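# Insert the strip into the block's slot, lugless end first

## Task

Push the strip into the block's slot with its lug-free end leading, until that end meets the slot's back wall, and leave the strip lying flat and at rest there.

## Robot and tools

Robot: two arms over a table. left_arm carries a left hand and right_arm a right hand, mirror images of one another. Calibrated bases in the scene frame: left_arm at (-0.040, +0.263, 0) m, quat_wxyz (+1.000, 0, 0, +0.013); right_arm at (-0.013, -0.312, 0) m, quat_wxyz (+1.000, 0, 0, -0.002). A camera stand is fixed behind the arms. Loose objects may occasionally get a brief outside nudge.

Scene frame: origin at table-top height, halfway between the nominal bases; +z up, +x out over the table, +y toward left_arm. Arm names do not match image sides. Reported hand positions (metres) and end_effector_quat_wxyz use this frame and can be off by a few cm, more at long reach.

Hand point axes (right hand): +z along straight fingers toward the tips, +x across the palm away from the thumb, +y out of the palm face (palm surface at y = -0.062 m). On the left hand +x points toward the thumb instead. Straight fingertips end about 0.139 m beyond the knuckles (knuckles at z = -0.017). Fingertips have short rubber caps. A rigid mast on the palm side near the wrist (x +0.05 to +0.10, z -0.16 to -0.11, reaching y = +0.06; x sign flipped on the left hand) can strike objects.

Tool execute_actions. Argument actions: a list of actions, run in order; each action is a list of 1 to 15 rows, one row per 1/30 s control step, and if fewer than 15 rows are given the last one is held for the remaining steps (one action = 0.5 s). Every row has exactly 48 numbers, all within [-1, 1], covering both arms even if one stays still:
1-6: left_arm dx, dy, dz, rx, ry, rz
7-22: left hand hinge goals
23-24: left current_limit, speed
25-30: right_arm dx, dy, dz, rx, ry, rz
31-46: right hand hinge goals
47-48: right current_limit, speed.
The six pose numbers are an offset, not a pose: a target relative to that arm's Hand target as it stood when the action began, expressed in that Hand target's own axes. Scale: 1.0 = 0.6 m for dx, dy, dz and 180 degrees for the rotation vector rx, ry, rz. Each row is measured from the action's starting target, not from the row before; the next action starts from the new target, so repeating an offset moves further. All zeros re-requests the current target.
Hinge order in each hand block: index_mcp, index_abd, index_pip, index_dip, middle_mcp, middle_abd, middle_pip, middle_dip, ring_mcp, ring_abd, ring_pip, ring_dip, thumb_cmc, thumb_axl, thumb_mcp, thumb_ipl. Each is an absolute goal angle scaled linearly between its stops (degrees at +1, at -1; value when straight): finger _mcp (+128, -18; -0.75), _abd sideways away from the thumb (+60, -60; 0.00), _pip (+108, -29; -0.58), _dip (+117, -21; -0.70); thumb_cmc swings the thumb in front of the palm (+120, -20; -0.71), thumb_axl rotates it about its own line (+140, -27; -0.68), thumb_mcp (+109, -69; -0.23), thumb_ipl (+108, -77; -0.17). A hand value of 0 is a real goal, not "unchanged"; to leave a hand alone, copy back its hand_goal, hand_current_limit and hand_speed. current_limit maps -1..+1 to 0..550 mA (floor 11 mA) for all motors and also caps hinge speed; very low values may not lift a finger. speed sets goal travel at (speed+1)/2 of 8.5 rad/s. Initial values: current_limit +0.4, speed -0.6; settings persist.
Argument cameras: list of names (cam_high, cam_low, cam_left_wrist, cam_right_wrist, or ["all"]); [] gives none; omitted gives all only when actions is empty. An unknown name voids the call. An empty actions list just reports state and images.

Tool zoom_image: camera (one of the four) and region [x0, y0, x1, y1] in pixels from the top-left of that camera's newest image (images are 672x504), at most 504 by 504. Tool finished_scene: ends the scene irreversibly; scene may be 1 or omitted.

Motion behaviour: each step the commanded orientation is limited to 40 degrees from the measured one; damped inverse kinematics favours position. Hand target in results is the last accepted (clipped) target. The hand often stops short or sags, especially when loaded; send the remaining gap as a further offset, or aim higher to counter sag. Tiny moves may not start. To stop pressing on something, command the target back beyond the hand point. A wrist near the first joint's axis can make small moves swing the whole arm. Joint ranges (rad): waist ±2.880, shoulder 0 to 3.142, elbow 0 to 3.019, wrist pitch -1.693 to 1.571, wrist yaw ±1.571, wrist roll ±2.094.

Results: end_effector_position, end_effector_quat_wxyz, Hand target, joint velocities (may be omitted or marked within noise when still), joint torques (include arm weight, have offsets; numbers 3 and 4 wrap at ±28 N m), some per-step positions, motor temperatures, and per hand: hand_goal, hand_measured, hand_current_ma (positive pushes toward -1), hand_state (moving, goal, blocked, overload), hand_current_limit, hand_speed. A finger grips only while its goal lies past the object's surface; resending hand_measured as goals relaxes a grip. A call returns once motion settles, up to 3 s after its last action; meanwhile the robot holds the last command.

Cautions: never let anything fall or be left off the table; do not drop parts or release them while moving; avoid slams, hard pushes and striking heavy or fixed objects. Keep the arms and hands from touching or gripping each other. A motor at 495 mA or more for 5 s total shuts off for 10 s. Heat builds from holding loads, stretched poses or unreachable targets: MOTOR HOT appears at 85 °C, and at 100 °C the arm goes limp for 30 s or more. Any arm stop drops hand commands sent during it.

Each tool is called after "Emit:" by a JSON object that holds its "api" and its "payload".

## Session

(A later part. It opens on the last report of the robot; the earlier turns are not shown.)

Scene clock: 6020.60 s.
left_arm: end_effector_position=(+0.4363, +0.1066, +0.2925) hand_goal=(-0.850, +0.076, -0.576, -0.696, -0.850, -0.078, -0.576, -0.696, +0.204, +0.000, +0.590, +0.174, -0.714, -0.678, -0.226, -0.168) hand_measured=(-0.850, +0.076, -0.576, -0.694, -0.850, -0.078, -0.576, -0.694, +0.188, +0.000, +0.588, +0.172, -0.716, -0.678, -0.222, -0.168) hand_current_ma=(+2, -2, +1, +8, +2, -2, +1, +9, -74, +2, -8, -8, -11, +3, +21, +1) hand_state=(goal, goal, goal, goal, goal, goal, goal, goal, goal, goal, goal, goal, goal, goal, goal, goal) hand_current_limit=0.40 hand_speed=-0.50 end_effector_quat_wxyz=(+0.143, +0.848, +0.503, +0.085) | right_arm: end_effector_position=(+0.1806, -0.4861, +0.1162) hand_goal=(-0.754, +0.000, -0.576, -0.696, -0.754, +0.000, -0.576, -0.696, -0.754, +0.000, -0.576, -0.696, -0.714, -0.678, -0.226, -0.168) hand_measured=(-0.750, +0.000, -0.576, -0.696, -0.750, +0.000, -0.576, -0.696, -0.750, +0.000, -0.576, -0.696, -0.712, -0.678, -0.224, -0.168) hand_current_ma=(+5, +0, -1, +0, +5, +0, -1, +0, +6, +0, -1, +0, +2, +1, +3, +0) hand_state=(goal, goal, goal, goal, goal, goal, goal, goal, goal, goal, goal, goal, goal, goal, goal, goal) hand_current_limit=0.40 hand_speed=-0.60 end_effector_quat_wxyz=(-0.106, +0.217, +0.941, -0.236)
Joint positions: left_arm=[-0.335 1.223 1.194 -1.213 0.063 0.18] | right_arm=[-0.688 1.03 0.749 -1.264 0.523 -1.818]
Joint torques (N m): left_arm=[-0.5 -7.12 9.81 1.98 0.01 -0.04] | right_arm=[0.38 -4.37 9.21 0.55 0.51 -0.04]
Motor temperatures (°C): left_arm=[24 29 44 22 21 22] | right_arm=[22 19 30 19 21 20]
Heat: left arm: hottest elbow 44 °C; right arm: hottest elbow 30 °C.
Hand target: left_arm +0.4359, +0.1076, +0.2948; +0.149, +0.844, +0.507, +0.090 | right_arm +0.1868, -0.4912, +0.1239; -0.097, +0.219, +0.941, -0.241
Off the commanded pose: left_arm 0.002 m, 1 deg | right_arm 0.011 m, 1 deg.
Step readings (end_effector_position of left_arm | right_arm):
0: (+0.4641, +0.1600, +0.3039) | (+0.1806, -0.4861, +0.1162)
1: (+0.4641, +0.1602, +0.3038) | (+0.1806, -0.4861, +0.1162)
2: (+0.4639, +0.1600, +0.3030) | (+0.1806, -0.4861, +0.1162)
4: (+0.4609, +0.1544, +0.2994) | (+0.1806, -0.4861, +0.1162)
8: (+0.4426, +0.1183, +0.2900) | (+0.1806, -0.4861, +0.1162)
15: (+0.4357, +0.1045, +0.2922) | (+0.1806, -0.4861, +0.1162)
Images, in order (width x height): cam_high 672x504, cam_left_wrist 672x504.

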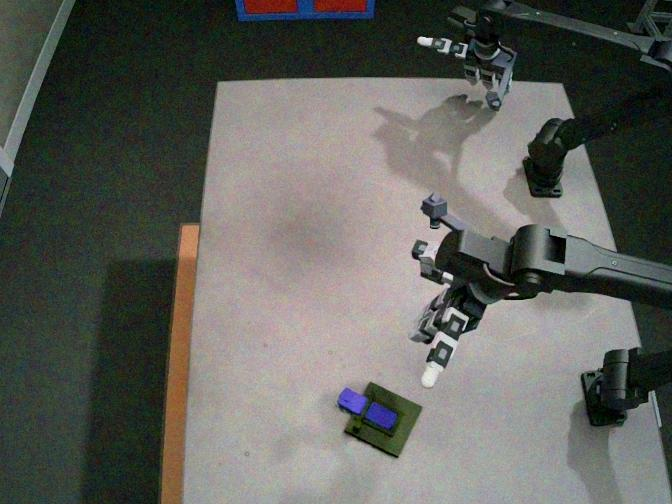

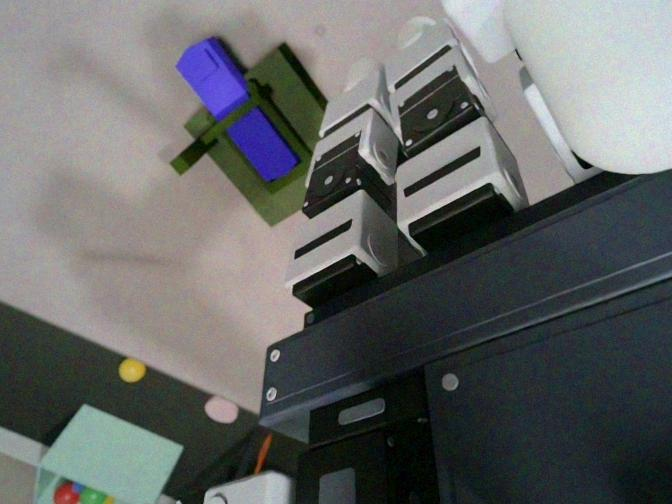

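Emit:
{"api": "execute_actions", "payload": {"actions": [], "cameras": ["cam_low","cam_high"]}}

Emit:
{"api": "zoom_image", "payload": {"camera": "cam_low", "region": [336, 244, 380, 274]}}

Emit:
{"api": "zoom_image", "payload": {"camera": "cam_high", "region": [332, 380, 408, 440]}}

Scene clock: 6066.50 s.
left_arm: end_effector_position=(+0.4363, +0.1066, +0.2925) hand_goal=(-0.850, +0.076, -0.576, -0.696, -0.850, -0.078, -0.576, -0.696, +0.204, +0.000, +0.590, +0.174, -0.714, -0.678, -0.226, -0.168) hand_measured=(-0.850, +0.076, -0.576, -0.694, -0.850, -0.078, -0.576, -0.694, +0.188, +0.000, +0.588, +0.172, -0.716, -0.678, -0.222, -0.168) hand_current_ma=(+2, -2, +1, +8, +2, -2, +1, +9, -74, +2, -8, -8, -11, +3, +21, +1) hand_state=(goal, goal, goal, goal, goal, goal, goal, goal, goal, goal, goal, goal, goal, goal, goal, goal) hand_current_limit=0.40 hand_speed=-0.50 end_effector_quat_wxyz=(+0.143, +0.848, +0.503, +0.085) | right_arm: end_effector_position=(+0.1806, -0.4861, +0.1162) hand_goal=(-0.754, +0.000, -0.576, -0.696, -0.754, +0.000, -0.576, -0.696, -0.754, +0.000, -0.576, -0.696, -0.714, -0.678, -0.226, -0.168) hand_measured=(-0.750, +0.000, -0.576, -0.696, -0.750, +0.000, -0.576, -0.696, -0.750, +0.000, -0.576, -0.696, -0.712, -0.678, -0.224, -0.168) hand_current_ma=(+5, +0, -1, +0, +5, +0, -1, +0, +6, +0, -1, +0, +2, +1, +3, +0) hand_state=(goal, goal, goal, goal, goal, goal, goal, goal, goal, goal, goal, goal, goal, goal, goal, goal) hand_current_limit=0.40 hand_speed=-0.60 end_effector_quat_wxyz=(-0.106, +0.217, +0.941, -0.236)
Joint positions: left_arm=[-0.335 1.223 1.194 -1.213 0.063 0.179] | right_arm=[-0.688 1.03 0.749 -1.264 0.523 -1.818]
Joint velocities: within noise
Joint torques (N m): left_arm=[-0.73 -7.24 9.74 1.98 0.01 -0.05] | right_arm=[0.32 -4.37 9.18 0.54 0.51 -0.04]
Motor temperatures (°C): left_arm=[24 28 44 22 21 22] | right_arm=[22 19 30 19 21 20]
Heat: left arm: hottest elbow 44 °C; right arm: hottest elbow 30 °C.
Hand target: left_arm +0.4359, +0.1076, +0.2948; +0.149, +0.844, +0.507, +0.090 | right_arm +0.1868, -0.4912, +0.1239; -0.097, +0.219, +0.941, -0.241
Off the commanded pose: left_arm 0.002 m, 1 deg | right_arm 0.011 m, 1 deg.
Images, in order (width x height): cam_high 672x504, cam_low 672x504.

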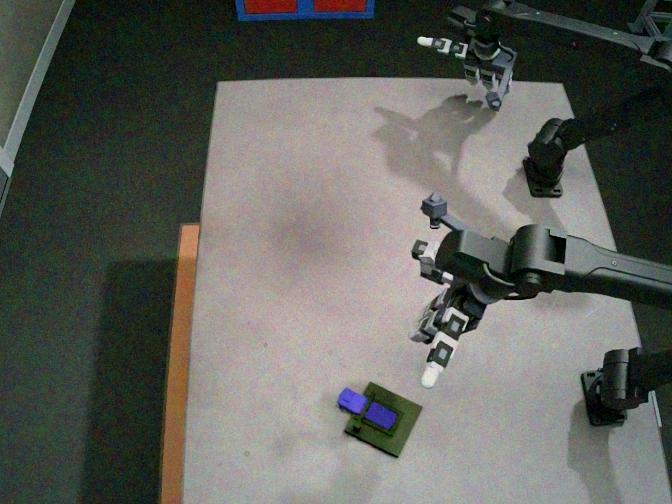

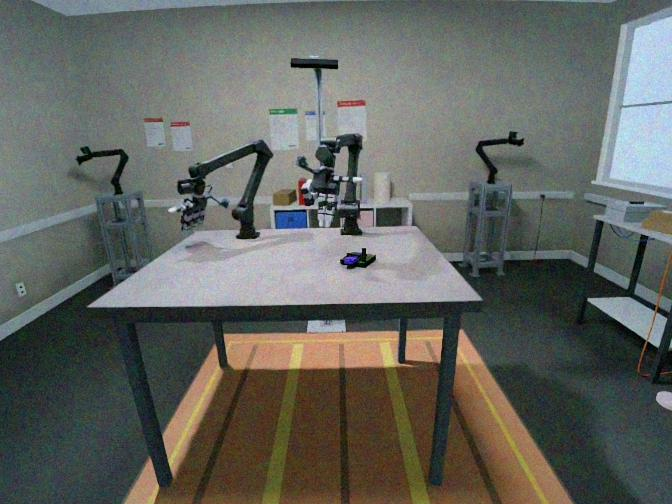

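Scaled by 11.455.

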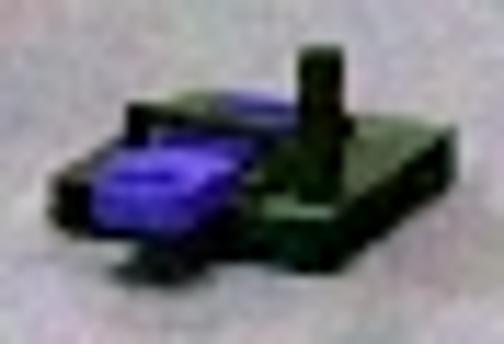

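Scaled by 6.632.

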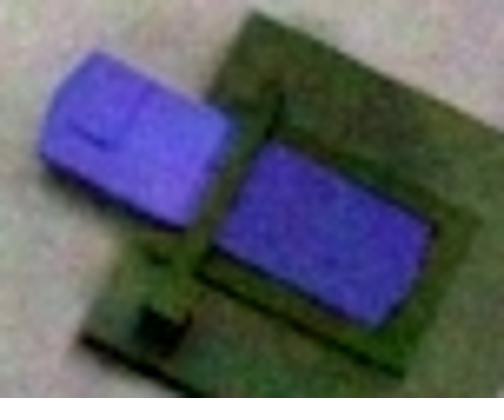

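Emit:
{"api": "finished_scene", "payload": {}}

The scene is finished: the task was done.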